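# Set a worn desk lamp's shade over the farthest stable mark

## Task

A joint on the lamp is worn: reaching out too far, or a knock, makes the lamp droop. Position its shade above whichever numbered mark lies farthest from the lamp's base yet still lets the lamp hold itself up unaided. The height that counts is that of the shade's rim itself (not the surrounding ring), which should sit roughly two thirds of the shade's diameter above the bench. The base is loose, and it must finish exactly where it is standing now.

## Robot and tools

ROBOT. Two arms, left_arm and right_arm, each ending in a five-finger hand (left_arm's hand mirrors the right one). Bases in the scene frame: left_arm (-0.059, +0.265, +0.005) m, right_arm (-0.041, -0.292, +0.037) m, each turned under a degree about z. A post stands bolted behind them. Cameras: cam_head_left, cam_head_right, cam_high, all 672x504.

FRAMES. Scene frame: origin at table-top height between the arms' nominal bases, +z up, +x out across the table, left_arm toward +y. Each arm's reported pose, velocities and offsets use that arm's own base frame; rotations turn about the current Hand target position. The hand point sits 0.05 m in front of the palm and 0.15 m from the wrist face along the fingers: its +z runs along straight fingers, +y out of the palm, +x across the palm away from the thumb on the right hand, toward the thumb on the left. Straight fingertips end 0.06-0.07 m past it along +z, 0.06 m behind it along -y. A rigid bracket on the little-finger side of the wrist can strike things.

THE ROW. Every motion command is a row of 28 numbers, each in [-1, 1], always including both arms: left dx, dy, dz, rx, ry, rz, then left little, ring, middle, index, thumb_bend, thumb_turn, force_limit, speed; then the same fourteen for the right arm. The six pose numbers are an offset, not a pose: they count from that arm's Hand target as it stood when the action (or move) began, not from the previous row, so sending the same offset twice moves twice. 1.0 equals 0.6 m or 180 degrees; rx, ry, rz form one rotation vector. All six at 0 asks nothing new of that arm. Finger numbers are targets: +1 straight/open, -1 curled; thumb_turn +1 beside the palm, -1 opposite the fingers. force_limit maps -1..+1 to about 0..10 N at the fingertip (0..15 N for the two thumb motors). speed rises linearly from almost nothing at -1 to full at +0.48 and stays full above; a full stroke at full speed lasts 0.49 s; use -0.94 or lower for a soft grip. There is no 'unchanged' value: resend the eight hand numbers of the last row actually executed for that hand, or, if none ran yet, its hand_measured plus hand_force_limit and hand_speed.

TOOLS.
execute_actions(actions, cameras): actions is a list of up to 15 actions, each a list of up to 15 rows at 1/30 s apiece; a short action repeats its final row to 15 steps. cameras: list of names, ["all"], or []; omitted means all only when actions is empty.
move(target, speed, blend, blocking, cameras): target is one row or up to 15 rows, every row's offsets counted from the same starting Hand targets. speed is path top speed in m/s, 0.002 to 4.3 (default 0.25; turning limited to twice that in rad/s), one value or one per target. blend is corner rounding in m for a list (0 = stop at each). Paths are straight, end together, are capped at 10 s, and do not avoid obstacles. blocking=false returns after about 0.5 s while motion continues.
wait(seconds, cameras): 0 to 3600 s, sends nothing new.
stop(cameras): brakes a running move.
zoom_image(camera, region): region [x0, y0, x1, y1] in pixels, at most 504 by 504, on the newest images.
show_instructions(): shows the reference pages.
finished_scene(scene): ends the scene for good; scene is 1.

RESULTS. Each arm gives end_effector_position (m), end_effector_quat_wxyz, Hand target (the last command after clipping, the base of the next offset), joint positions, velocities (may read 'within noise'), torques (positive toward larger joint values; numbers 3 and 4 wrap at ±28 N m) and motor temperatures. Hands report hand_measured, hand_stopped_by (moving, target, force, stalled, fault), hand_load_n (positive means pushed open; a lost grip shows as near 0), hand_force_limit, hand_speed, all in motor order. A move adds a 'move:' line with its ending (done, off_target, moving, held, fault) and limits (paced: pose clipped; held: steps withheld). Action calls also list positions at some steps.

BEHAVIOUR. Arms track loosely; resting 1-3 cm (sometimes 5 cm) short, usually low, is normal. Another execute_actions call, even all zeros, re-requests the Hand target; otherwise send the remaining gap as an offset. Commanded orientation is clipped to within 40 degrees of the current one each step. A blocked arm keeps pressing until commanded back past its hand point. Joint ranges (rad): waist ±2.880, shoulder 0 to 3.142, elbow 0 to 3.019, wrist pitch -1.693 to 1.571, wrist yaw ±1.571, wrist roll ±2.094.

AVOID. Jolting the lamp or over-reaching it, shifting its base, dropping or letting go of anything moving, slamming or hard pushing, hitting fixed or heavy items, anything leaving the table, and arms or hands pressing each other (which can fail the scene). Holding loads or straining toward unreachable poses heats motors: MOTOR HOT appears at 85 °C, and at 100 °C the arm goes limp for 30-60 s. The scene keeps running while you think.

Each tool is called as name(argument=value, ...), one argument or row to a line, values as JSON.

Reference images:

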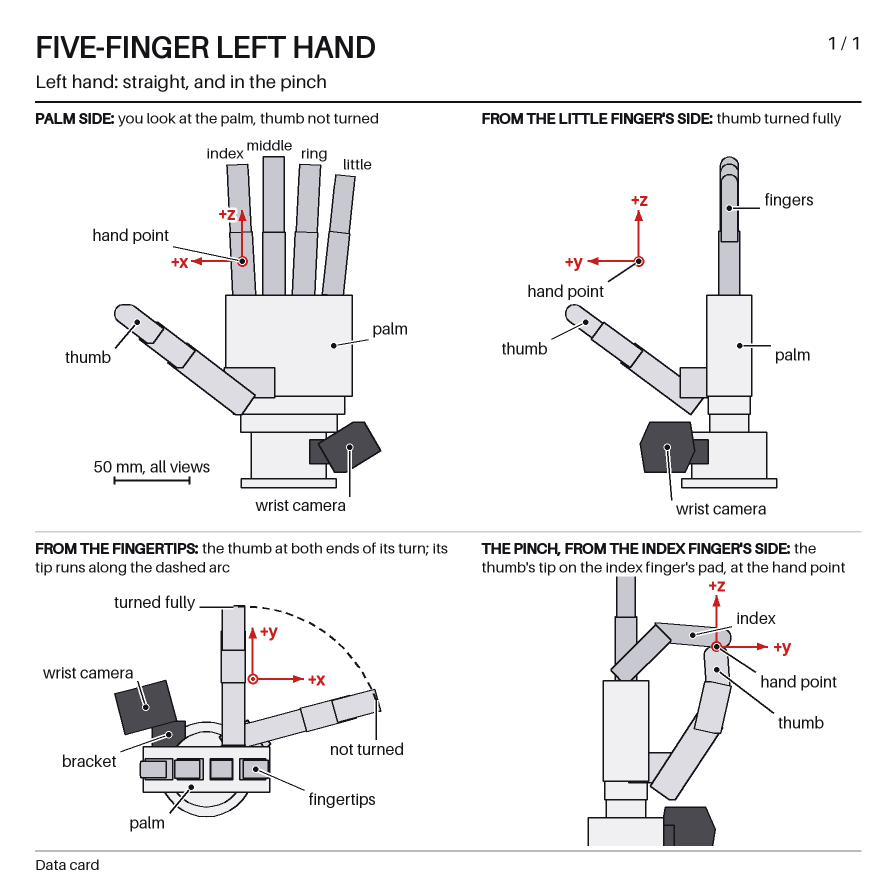

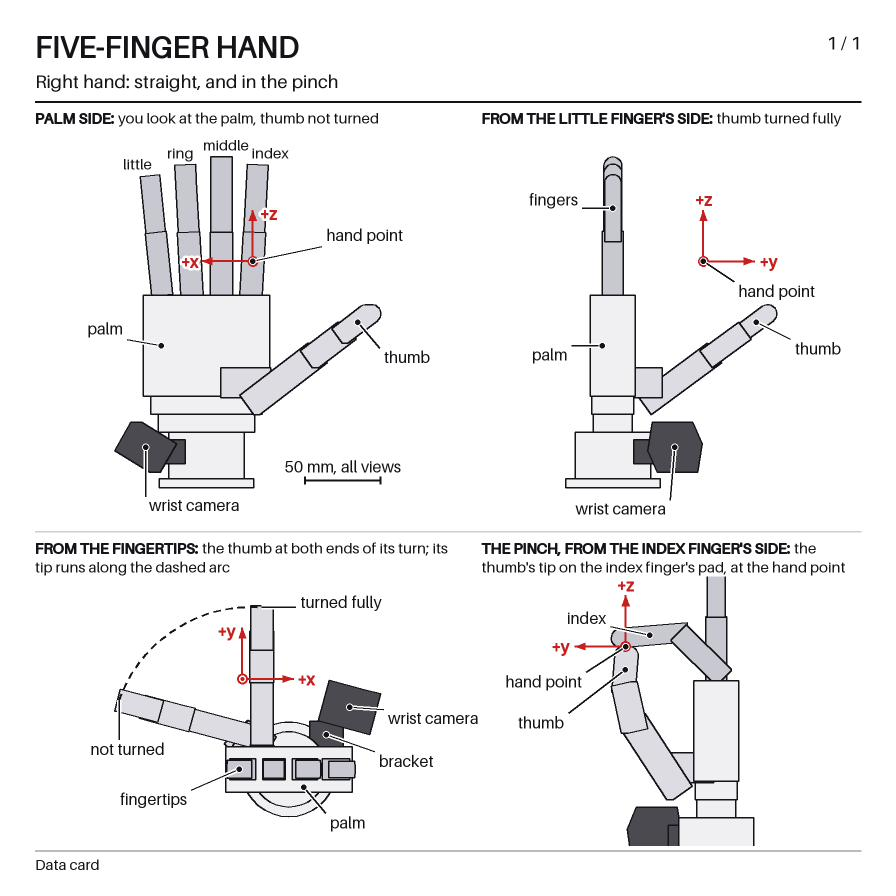

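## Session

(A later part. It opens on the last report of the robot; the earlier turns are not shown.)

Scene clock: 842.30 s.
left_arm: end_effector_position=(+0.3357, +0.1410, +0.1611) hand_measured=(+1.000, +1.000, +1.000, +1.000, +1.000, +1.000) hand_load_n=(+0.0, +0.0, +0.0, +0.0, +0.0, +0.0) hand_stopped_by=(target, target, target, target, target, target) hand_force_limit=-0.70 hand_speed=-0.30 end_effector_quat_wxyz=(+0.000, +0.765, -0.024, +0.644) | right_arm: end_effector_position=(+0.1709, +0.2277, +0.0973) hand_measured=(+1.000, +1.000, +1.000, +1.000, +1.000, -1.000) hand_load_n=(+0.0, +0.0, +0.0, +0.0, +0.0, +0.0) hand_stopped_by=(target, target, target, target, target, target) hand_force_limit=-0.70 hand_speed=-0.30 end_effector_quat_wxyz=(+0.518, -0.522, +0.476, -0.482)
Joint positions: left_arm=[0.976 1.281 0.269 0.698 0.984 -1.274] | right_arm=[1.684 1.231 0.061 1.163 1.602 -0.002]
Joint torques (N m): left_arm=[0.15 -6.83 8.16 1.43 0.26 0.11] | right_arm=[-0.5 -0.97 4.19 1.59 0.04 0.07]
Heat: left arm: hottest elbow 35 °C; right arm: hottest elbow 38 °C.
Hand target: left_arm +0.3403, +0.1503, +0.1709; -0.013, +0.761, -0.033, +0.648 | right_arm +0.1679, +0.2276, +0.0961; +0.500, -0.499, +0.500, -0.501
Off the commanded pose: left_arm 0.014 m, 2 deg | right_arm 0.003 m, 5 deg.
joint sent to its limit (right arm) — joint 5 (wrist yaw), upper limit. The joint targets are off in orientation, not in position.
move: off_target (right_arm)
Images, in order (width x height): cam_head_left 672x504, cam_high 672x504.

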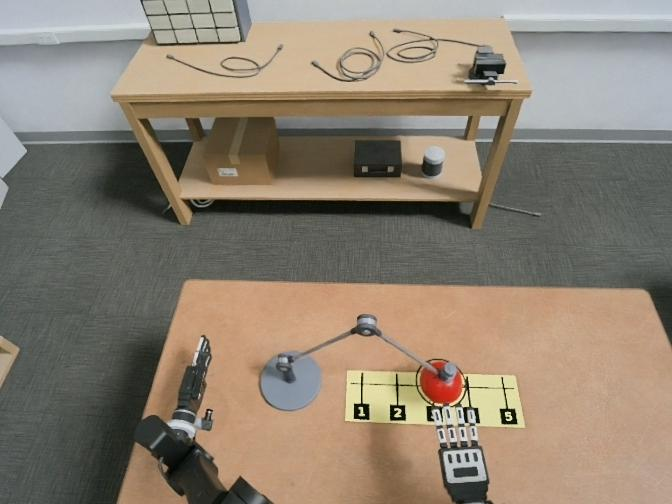

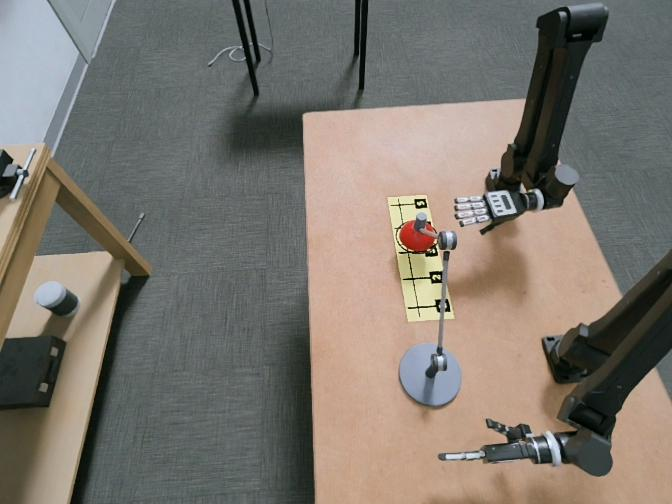

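move(
  target=[
    [0,0,0,0,0,0,1,1,1,1,1,1,-0.7,-0.3,0.0,0.0,-0.1,0,0,0,1,1,1,1,1,-1,-0.7,-0.3],
    [0,0,0,0,0,0,1,1,1,1,1,1,-0.7,-0.3,0.08,0.0,-0.1,0,0,0,1,1,1,1,1,-1,-0.7,-0.3],
  ],
  speed=[0.15,0.1],
  blend=[0.01,0],
  cameras=["cam_high","cam_head_left"],
)

zoom_image(
  camera="cam_high",
  region=[385, 190, 505, 265],
)

zoom_image(
  camera="cam_head_left",
  region=[395, 350, 505, 435],
)

Scene clock: 844.80 s.
left_arm: end_effector_position=(+0.3357, +0.1410, +0.1611) hand_measured=(+1.000, +1.000, +1.000, +1.000, +1.000, +1.000) hand_load_n=(+0.0, +0.0, +0.0, +0.0, +0.0, +0.0) hand_stopped_by=(target, target, target, target, target, target) hand_force_limit=-0.70 hand_speed=-0.30 end_effector_quat_wxyz=(+0.000, +0.765, -0.024, +0.644) | right_arm: end_effector_position=(+0.2133, +0.2263, +0.0369) hand_measured=(+1.000, +1.000, +1.000, +1.000, +1.000, -1.000) hand_load_n=(+0.0, -0.5, -0.5, +0.0, +0.0, +0.0) hand_stopped_by=(target, target, target, target, target, target) hand_force_limit=-0.70 hand_speed=-0.30 end_effector_quat_wxyz=(+0.495, -0.505, +0.504, -0.496)
Joint positions: left_arm=[0.976 1.281 0.269 0.698 0.984 -1.274] | right_arm=[1.47 1.711 0.092 1.434 1.468 0.182]
Joint torques (N m): left_arm=[-0.09 -6.95 8.25 1.37 0.27 0.12] | right_arm=[-1.08 -3.72 1.03 1.85 0.12 -0.07]
Heat: left arm: hottest elbow 35 °C; right arm: hottest elbow 38 °C.
Hand target: left_arm +0.3403, +0.1503, +0.1709; -0.013, +0.761, -0.033, +0.648 | right_arm +0.2159, +0.2276, +0.0360; +0.500, -0.499, +0.500, -0.501
Off the commanded pose: left_arm 0.014 m, 2 deg | right_arm 0.003 m, 1 deg.
move: done
Images, in order (width x height): cam_head_left 672x504, cam_high 672x504.

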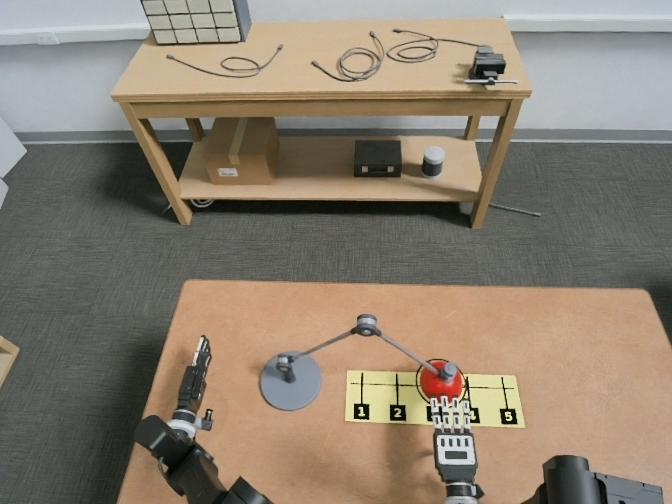

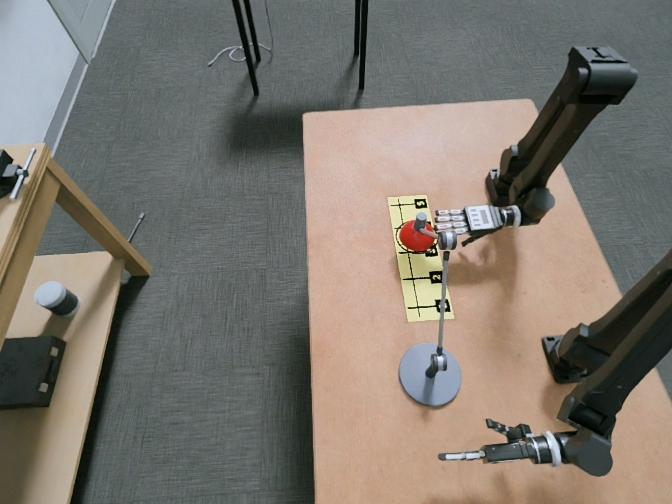

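Scaled by 4.200 from the camera's image (finer frame: 960x720).

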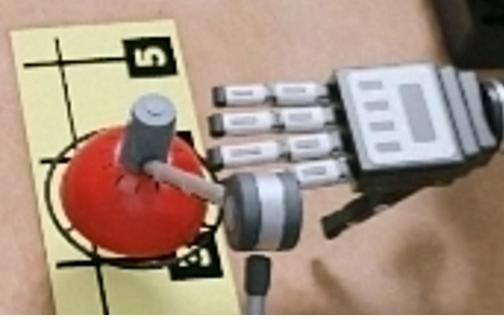

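Scaled by 4.582 from the camera's image (finer frame: 960x720).

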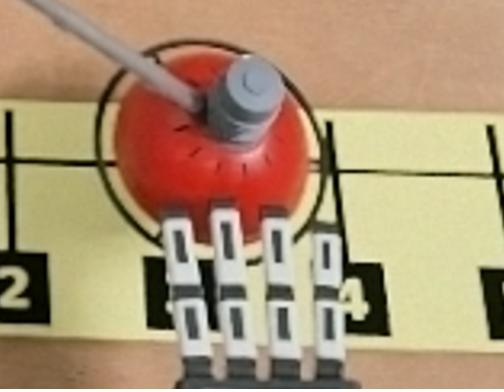

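move(
  target=[
    [0,0,0,0,0,0,1,1,1,1,1,1,-0.7,-0.3,0.042,0.0,0,0,0,0,1,1,1,1,1,-1,-0.7,-0.3],
  ],
  speed=[0.03],
  cameras=["cam_high","cam_head_left"],
)

zoom_image(
  camera="cam_high",
  region=[385, 190, 505, 265],
)

zoom_image(
  camera="cam_head_left",
  region=[395, 350, 505, 435],
)

Scene clock: 846.47 s.
left_arm: end_effector_position=(+0.3357, +0.1410, +0.1611) hand_measured=(+1.000, +1.000, +1.000, +1.000, +1.000, +1.000) hand_load_n=(+0.0, +0.0, +0.0, +0.0, +0.0, -0.5) hand_stopped_by=(target, target, target, target, target, target) hand_force_limit=-0.70 hand_speed=-0.30 end_effector_quat_wxyz=(+0.000, +0.765, -0.024, +0.644) | right_arm: end_effector_position=(+0.2371, +0.2275, +0.0366) hand_measured=(+1.000, +1.000, +1.000, +1.000, +1.000, -1.000) hand_load_n=(+0.0, -0.5, +0.0, +0.0, +0.0, +0.0) hand_stopped_by=(target, target, target, target, target, target) hand_force_limit=-0.70 hand_speed=-0.30 end_effector_quat_wxyz=(+0.495, -0.508, +0.503, -0.494)
Joint positions: left_arm=[0.976 1.281 0.269 0.698 0.984 -1.274] | right_arm=[1.35 1.764 0.103 1.562 1.342 0.092]
Joint torques (N m): left_arm=[-0.38 -6.59 8.35 1.68 0.28 0.1] | right_arm=[-1.38 -5.07 1.07 1.61 0 -0.09]
Heat: left arm: hottest elbow 35 °C; right arm: hottest elbow 37 °C.
Hand target: left_arm +0.3403, +0.1503, +0.1709; -0.013, +0.761, -0.033, +0.648 | right_arm +0.2412, +0.2276, +0.0361; +0.500, -0.499, +0.500, -0.501
Off the commanded pose: left_arm 0.014 m, 2 deg | right_arm 0.004 m, 1 deg.
joint sent to its limit (right arm) — joint 4 (wrist pitch), upper limit. The joint targets still meet the commanded pose.
move: done
Images, in order (width x height): cam_head_left 672x504, cam_high 672x504.

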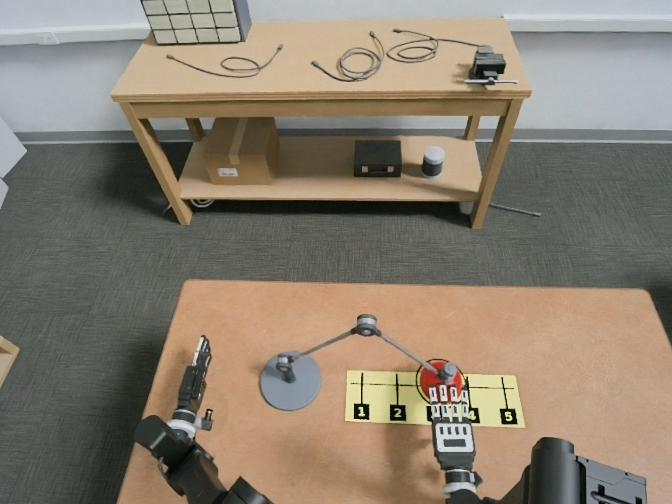

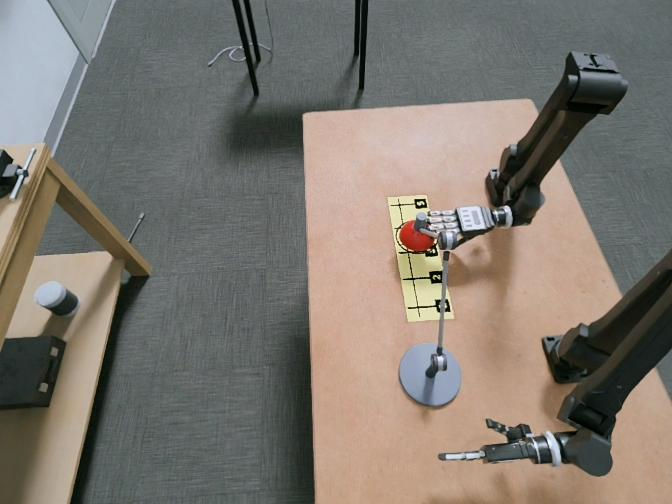

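Scaled by 4.200 from the camera's image (finer frame: 960x720).

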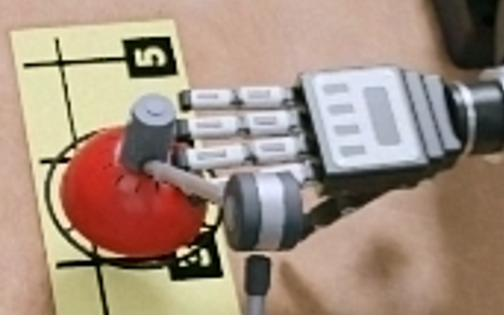

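Scaled by 4.582 from the camera's image (finer frame: 960x720).

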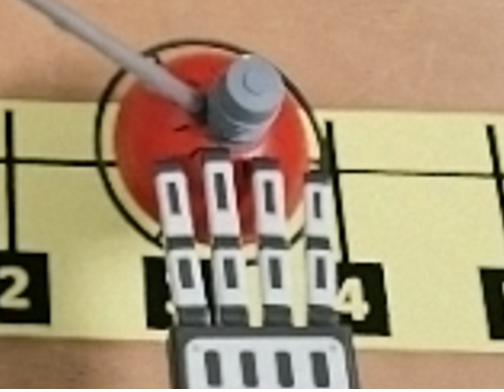

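move(
  target=[
    [0,0,0,0,0,0,1,1,1,1,1,1,-0.7,-0.3,0.018,0.0,0,0,0,0,1,1,1,1,1,-1,-0.7,-0.3],
  ],
  speed=[0.02],
  cameras=["cam_high","cam_head_left"],
)

zoom_image(
  camera="cam_high",
  region=[385, 190, 505, 265],
)

zoom_image(
  camera="cam_head_left",
  region=[395, 350, 505, 435],
)

Scene clock: 847.67 s.
left_arm: end_effector_position=(+0.3357, +0.1410, +0.1611) hand_measured=(+1.000, +1.000, +1.000, +1.000, +1.000, +1.000) hand_load_n=(+0.0, +0.0, +0.0, +0.0, +0.0, +0.0) hand_stopped_by=(target, target, target, target, target, target) hand_force_limit=-0.70 hand_speed=-0.30 end_effector_quat_wxyz=(+0.000, +0.765, -0.024, +0.644) | right_arm: end_effector_position=(+0.2468, +0.2285, +0.0363) hand_measured=(+1.000, +1.000, +1.000, +1.000, +1.000, -1.000) hand_load_n=(+0.0, +0.0, +0.0, +0.0, +0.0, +0.0) hand_stopped_by=(target, target, target, target, target, target) hand_force_limit=-0.70 hand_speed=-0.30 end_effector_quat_wxyz=(+0.495, -0.511, +0.502, -0.492)
Joint positions: left_arm=[0.976 1.281 0.269 0.698 0.984 -1.274] | right_arm=[1.302 1.764 0.11 1.562 1.29 0.082]
Joint torques (N m): left_arm=[-0.5 -6.89 8.24 1.32 0.29 0.12] | right_arm=[-0.62 -4.66 1.28 1.76 0.03 -0.1]
Heat: left arm: hottest elbow 35 °C; right arm: hottest elbow 37 °C.
Hand target: left_arm +0.3403, +0.1503, +0.1709; -0.013, +0.761, -0.033, +0.648 | right_arm +0.2520, +0.2277, +0.0361; +0.500, -0.499, +0.500, -0.500
Off the commanded pose: left_arm 0.014 m, 2 deg | right_arm 0.005 m, 2 deg.
joint sent to its limit (right arm) — joint 4 (wrist pitch), upper limit. The joint targets still meet the commanded pose.
move: done
Images, in order (width x height): cam_head_left 672x504, cam_high 672x504.

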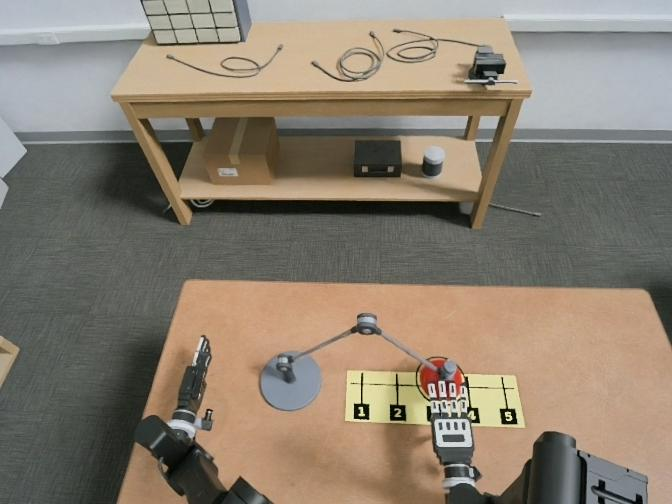

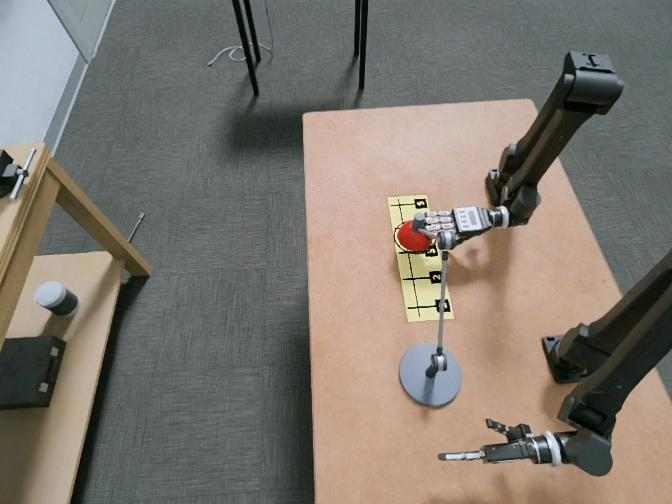

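Scaled by 4.200 from the camera's image (finer frame: 960x720).

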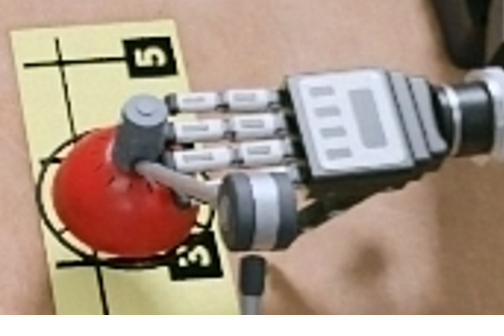

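Scaled by 4.582 from the camera's image (finer frame: 960x720).

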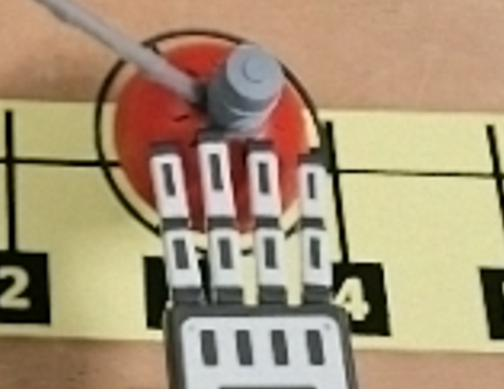

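move(
  target=[
    [0,0,0,0,0,0,1,1,1,1,1,1,-0.7,-0.3,0.015,0.0,0,0,0,0,1,1,1,1,1,-1,-0.7,-0.3],
  ],
  speed=[0.02],
  cameras=["cam_high","cam_head_left"],
)

zoom_image(
  camera="cam_high",
  region=[385, 190, 505, 265],
)

zoom_image(
  camera="cam_head_left",
  region=[395, 350, 505, 435],
)

Scene clock: 848.87 s.
left_arm: end_effector_position=(+0.3357, +0.1410, +0.1611) hand_measured=(+1.000, +1.000, +1.000, +1.000, +1.000, +1.000) hand_load_n=(+0.0, +0.0, +0.0, +0.0, +0.0, +0.0) hand_stopped_by=(target, target, target, target, target, target) hand_force_limit=-0.70 hand_speed=-0.30 end_effector_quat_wxyz=(+0.000, +0.765, -0.024, +0.644) | right_arm: end_effector_position=(+0.2553, +0.2296, +0.0364) hand_measured=(+1.000, +1.000, +1.000, +1.000, +1.000, -1.000) hand_load_n=(+0.0, +0.0, +0.0, +0.0, +0.0, +0.0) hand_stopped_by=(target, target, target, target, target, target) hand_force_limit=-0.70 hand_speed=-0.30 end_effector_quat_wxyz=(+0.495, -0.511, +0.502, -0.491)
Joint positions: left_arm=[0.976 1.281 0.269 0.698 0.984 -1.274] | right_arm=[1.262 1.764 0.118 1.562 1.247 0.075]
Joint torques (N m): left_arm=[-0.26 -7.24 8.28 1.36 0.32 0.1] | right_arm=[-2.02 -4.37 1.37 1.87 0.09 -0.03]
Heat: left arm: hottest elbow 35 °C; right arm: hottest elbow 37 °C.
Hand target: left_arm +0.3403, +0.1503, +0.1709; -0.013, +0.761, -0.033, +0.648 | right_arm +0.2610, +0.2276, +0.0360; +0.500, -0.500, +0.500, -0.501
Off the commanded pose: left_arm 0.014 m, 2 deg | right_arm 0.006 m, 2 deg.
joint sent to its limit (right arm) — joint 4 (wrist pitch), upper limit. The joint targets still meet the commanded pose.
move: done
Images, in order (width x height): cam_head_left 672x504, cam_high 672x504.

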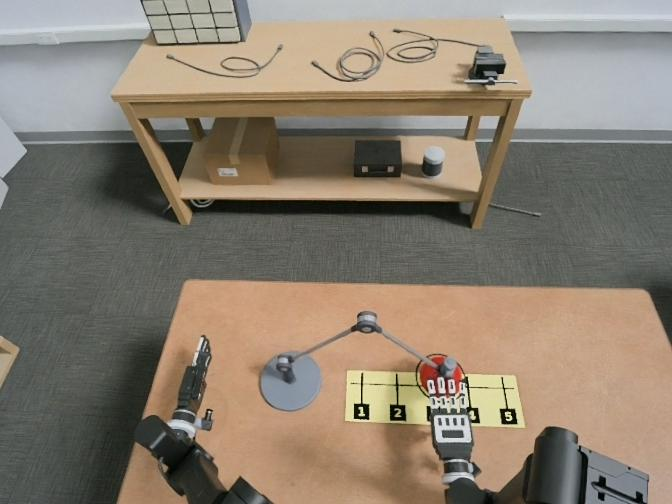

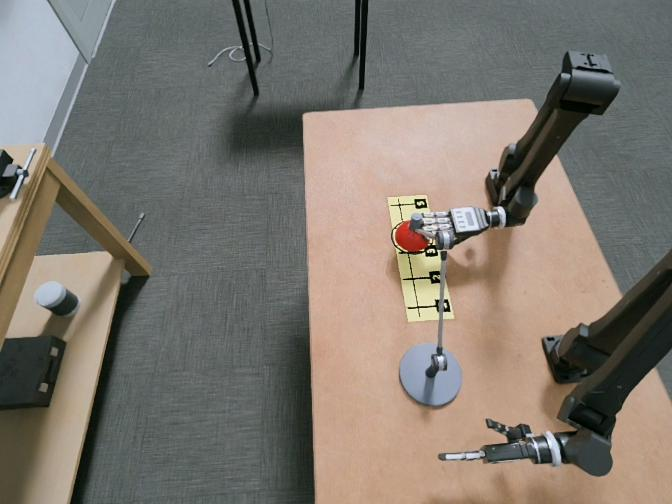

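Scaled by 4.200 from the camera's image (finer frame: 960x720).

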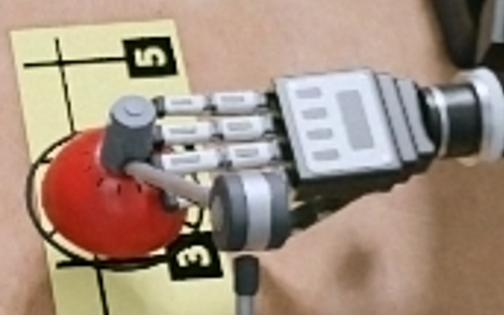

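Scaled by 4.582 from the camera's image (finer frame: 960x720).

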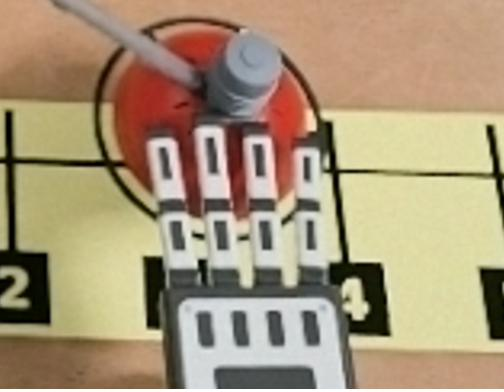

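move(
  target=[
    [0,0,0,0,0,0,1,1,1,1,1,1,-0.7,-0.3,0.006,0.0,0,0,0,0,1,1,1,1,1,-1,-0.7,-0.3],
    [0,0,0,0,0,0,1,1,1,1,1,1,-0.7,-0.3,-0.1,0.0,0,0,0,0,1,1,1,1,1,-1,-0.7,-0.3],
  ],
  speed=[0.02,0.05],
  cameras=["cam_high","cam_head_left","cam_head_right"],
)

zoom_image(
  camera="cam_high",
  region=[385, 210, 445, 265],
)

zoom_image(
  camera="cam_head_left",
  region=[405, 350, 475, 415],
)

zoom_image(
  camera="cam_head_right",
  region=[405, 350, 475, 415],
)

Scene clock: 851.87 s.
left_arm: end_effector_position=(+0.3357, +0.1410, +0.1611) hand_measured=(+1.000, +1.000, +1.000, +1.000, +1.000, +1.000) hand_load_n=(+0.0, +0.0, +0.0, +0.0, +0.0, +0.0) hand_stopped_by=(target, target, target, target, target, target) hand_force_limit=-0.70 hand_speed=-0.30 end_effector_quat_wxyz=(+0.000, +0.765, -0.024, +0.644) | right_arm: end_effector_position=(+0.2039, +0.2289, +0.0389) hand_measured=(+1.000, +1.000, +1.000, +1.000, +1.000, -1.000) hand_load_n=(+0.0, +0.0, +0.0, +0.0, +0.0, +0.0) hand_stopped_by=(target, target, target, target, target, target) hand_force_limit=-0.70 hand_speed=-0.30 end_effector_quat_wxyz=(+0.498, -0.496, +0.505, -0.500)
Joint positions: left_arm=[0.976 1.281 0.269 0.698 0.984 -1.274] | right_arm=[1.525 1.773 0.103 1.562 1.537 0.114]
Joint torques (N m): left_arm=[-0.15 -6.77 8.14 1.59 0.28 0.16] | right_arm=[-0.26 -3.43 -0.44 1.52 0.19 0.1]
Heat: left arm: hottest elbow 35 °C; right arm: hottest elbow 37 °C.
Hand target: left_arm +0.3403, +0.1503, +0.1709; -0.013, +0.761, -0.033, +0.648 | right_arm +0.2009, +0.2277, +0.0361; +0.500, -0.499, +0.500, -0.500
Off the commanded pose: left_arm 0.014 m, 2 deg | right_arm 0.004 m, 1 deg.
move: done

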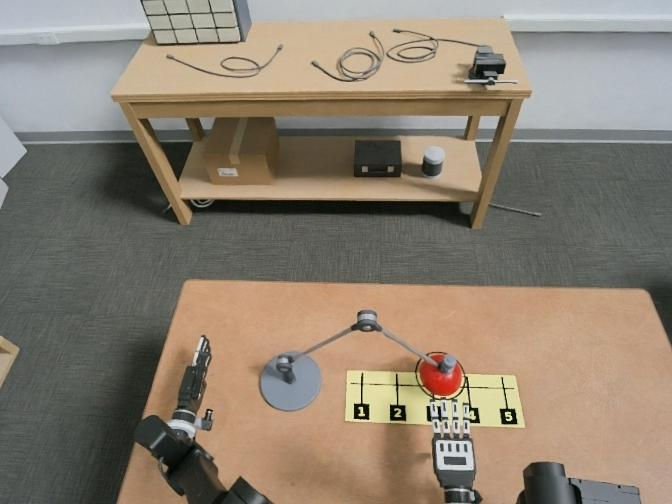

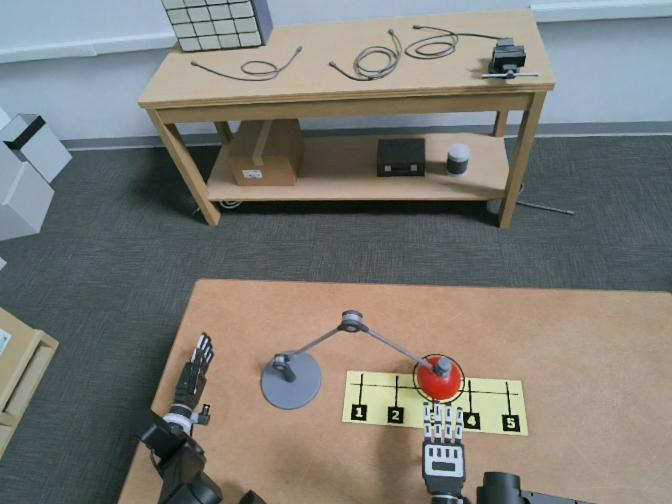

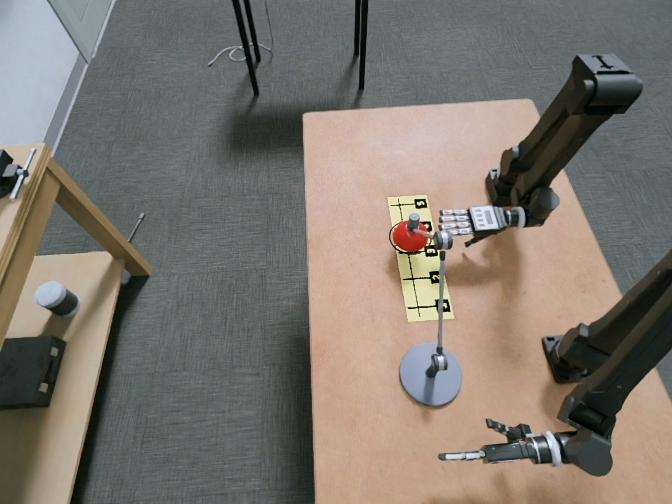

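Scaled by 8.400 from the camera's image (finer frame: 960x720).

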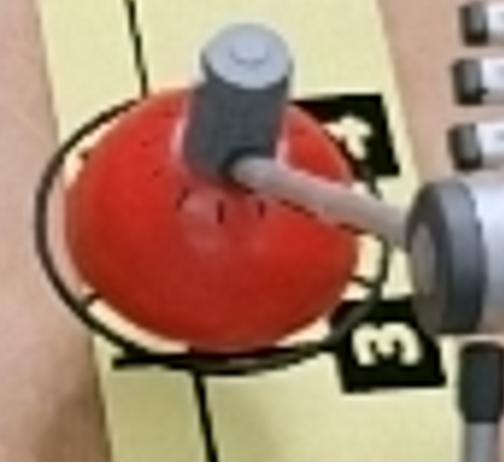

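Scaled by 7.200 from the camera's image (finer frame: 960x720).

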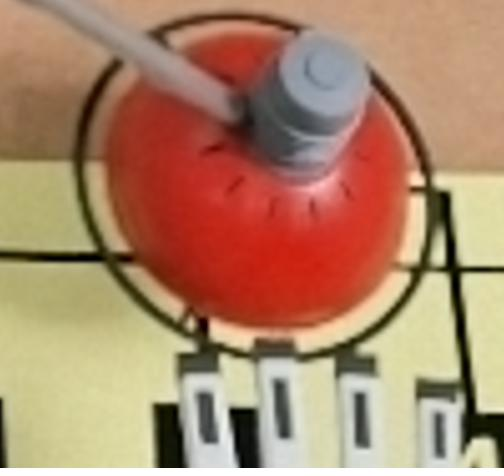

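Scaled by 7.200 from the camera's image (finer frame: 960x720).

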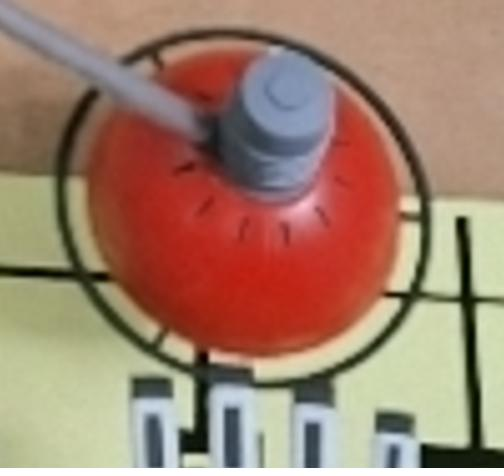

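move(
  target=[
    [-0.1,0.05,0.05,0,0,0,1,1,1,1,1,1,-0.7,-0.3,-0.05,0.0,0.06,0,0,0,1,1,1,1,1,-1,-0.7,-0.3],
    [-0.1,0.05,0.05,0,0,0,1,1,1,1,1,1,-0.7,-0.3,-0.05,0.0,0.3,0,0,0,1,1,1,1,1,-1,-0.7,-0.3],
  ],
  speed=[0.1,0.15],
  blend=[0.02,0],
  cameras=["cam_high","cam_head_left","cam_head_right"],
)

wait(
  seconds=3,
  cameras=["all"],
)

zoom_image(
  camera="cam_high",
  region=[385, 210, 445, 265],
)

zoom_image(
  camera="cam_head_left",
  region=[405, 350, 475, 415],
)

zoom_image(
  camera="cam_head_left",
  region=[240, 300, 480, 430],
)

Scene clock: 855.47 s.
left_arm: end_effector_position=(+0.2778, +0.1697, +0.1877) hand_measured=(+1.000, +1.000, +1.000, +1.000, +1.000, +1.000) hand_load_n=(+0.0, +0.0, +0.0, +0.0, -0.5, +0.0) hand_stopped_by=(target, target, target, target, target, target) hand_force_limit=-0.70 hand_speed=-0.30 end_effector_quat_wxyz=(+0.004, +0.764, -0.020, +0.645) | right_arm: end_effector_position=(+0.1756, +0.2192, +0.2023) hand_measured=(+1.000, +1.000, +1.000, +1.000, +1.000, -1.000) hand_load_n=(+0.0, +0.0, +0.0, +0.0, +0.0, +0.0) hand_stopped_by=(target, target, target, target, target, target) hand_force_limit=-0.70 hand_speed=-0.30 end_effector_quat_wxyz=(+0.503, -0.528, +0.479, -0.488)
Joint positions: left_arm=[1.234 1.126 0.328 0.279 1.224 -1.057] | right_arm=[1.659 0.813 0.175 1.242 1.6 -0.638]
Joint torques (N m): left_arm=[-0.73 -5.95 9.84 1.06 0.47 0.07] | right_arm=[0.32 -0.5 10.84 0.25 -0.44 0.04]
Heat: left arm: hottest elbow 35 °C; right arm: hottest elbow 37 °C.
Hand target: left_arm +0.2803, +0.1804, +0.2009; -0.013, +0.761, -0.033, +0.648 | right_arm +0.1709, +0.2277, +0.2160; +0.500, -0.500, +0.500, -0.501
Off the commanded pose: left_arm 0.017 m, 2 deg | right_arm 0.017 m, 4 deg.
joint sent to its limit (right arm) — joint 5 (wrist yaw), upper limit. The joint targets are off in orientation, not in position.
move: off_target (left_arm, right_arm)

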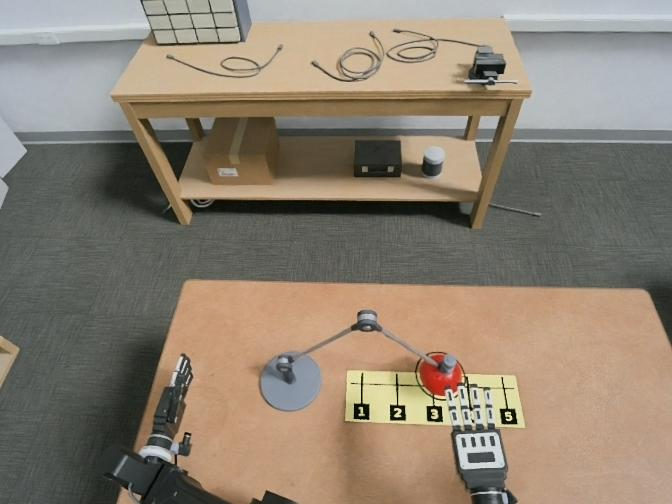

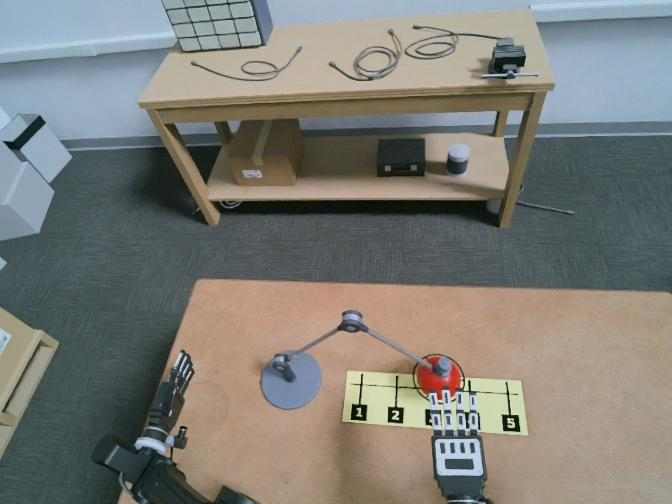

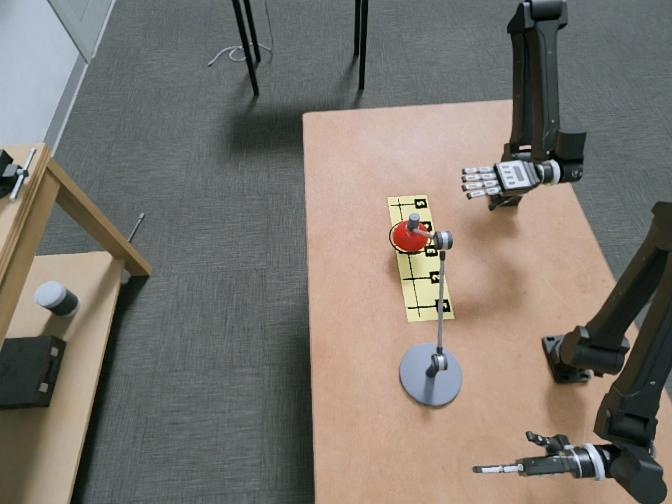

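Scene clock: 858.47 s.
left_arm: end_effector_position=(+0.2778, +0.1697, +0.1877) hand_measured=(+1.000, +1.000, +1.000, +1.000, +1.000, +1.000) hand_load_n=(+0.0, +0.0, -0.5, +0.0, +0.0, +0.0) hand_stopped_by=(target, target, target, target, target, target) hand_force_limit=-0.70 hand_speed=-0.30 end_effector_quat_wxyz=(+0.004, +0.764, -0.020, +0.645) | right_arm: end_effector_position=(+0.1756, +0.2192, +0.2023) hand_measured=(+1.000, +1.000, +1.000, +1.000, +1.000, -1.000) hand_load_n=(+0.0, +0.0, +0.0, +0.0, +0.0, +0.0) hand_stopped_by=(target, target, target, target, target, target) hand_force_limit=-0.70 hand_speed=-0.30 end_effector_quat_wxyz=(+0.503, -0.528, +0.479, -0.488)
Joint positions: left_arm=[1.234 1.126 0.328 0.279 1.224 -1.057] | right_arm=[1.659 0.813 0.175 1.242 1.6 -0.638]
Joint torques (N m): left_arm=[-0.5 -6.01 9.95 1.24 0.42 0.06] | right_arm=[0.67 -0.38 10.56 0.4 -0.48 0.1]
Heat: left arm: hottest elbow 36 °C; right arm: hottest elbow 37 °C.
Hand target: left_arm +0.2803, +0.1804, +0.2009; -0.013, +0.761, -0.033, +0.648 | right_arm +0.1709, +0.2277, +0.2160; +0.500, -0.500, +0.500, -0.500
Off the commanded pose: left_arm 0.017 m, 2 deg | right_arm 0.017 m, 4 deg.
wait: 3.00 s; at rest by 0.17 s

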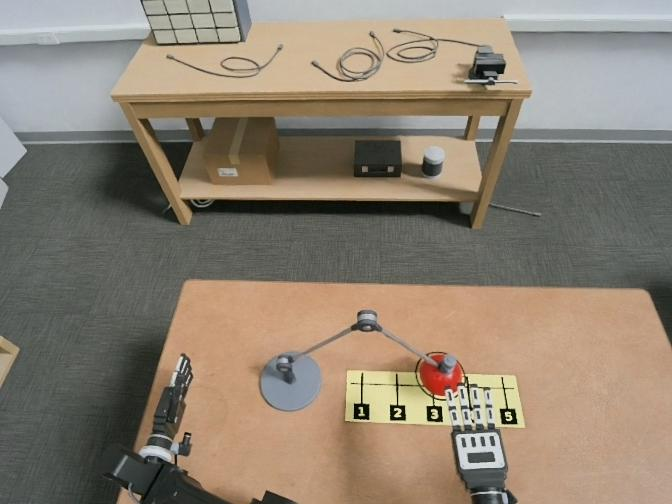

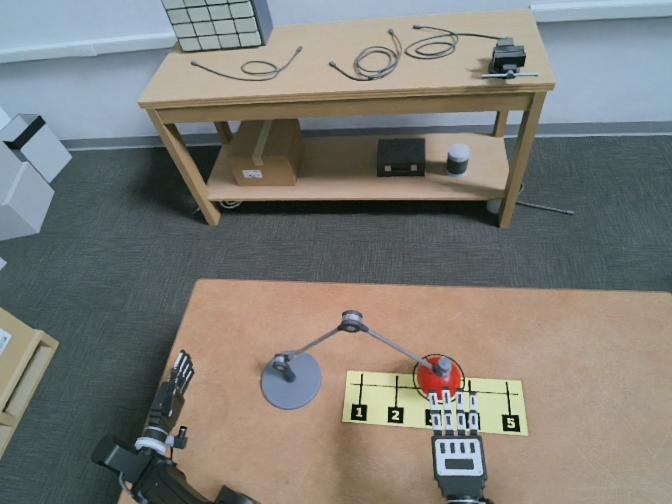

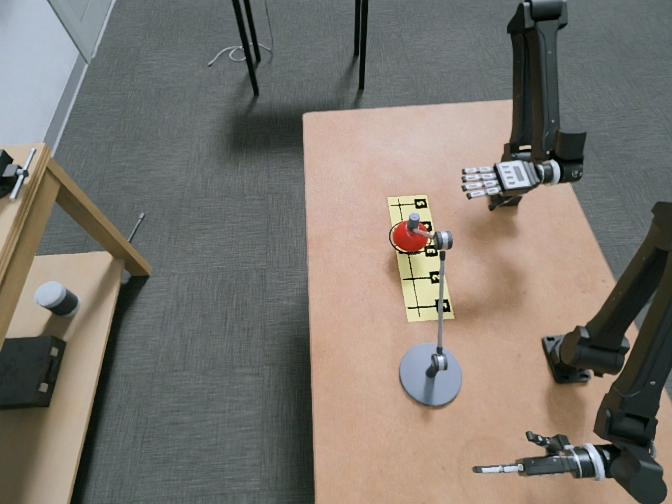

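Scaled by 8.400 from the camera's image (finer frame: 960x720).

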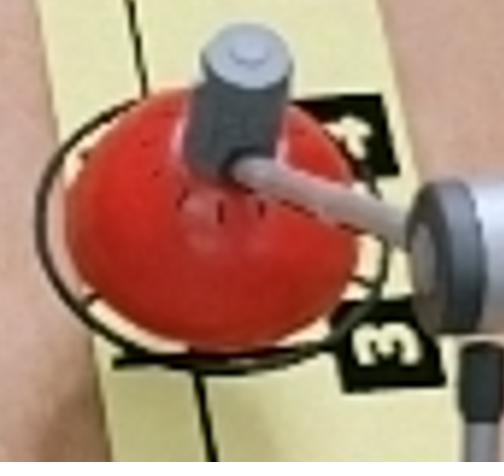

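Scaled by 7.200 from the camera's image (finer frame: 960x720).

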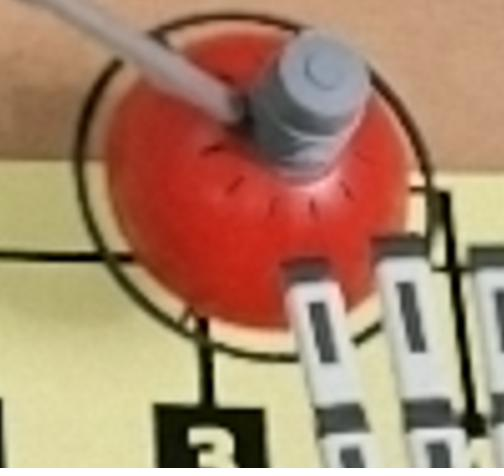

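Scaled by 2.100 from the camera's image (finer frame: 960x720).

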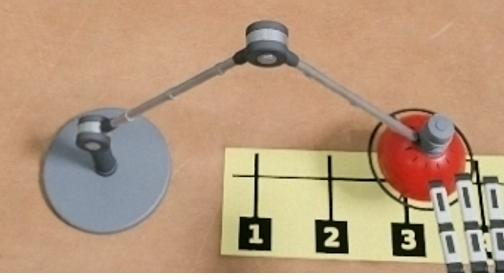

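finished_scene(
)

The scene is finished: the task was done.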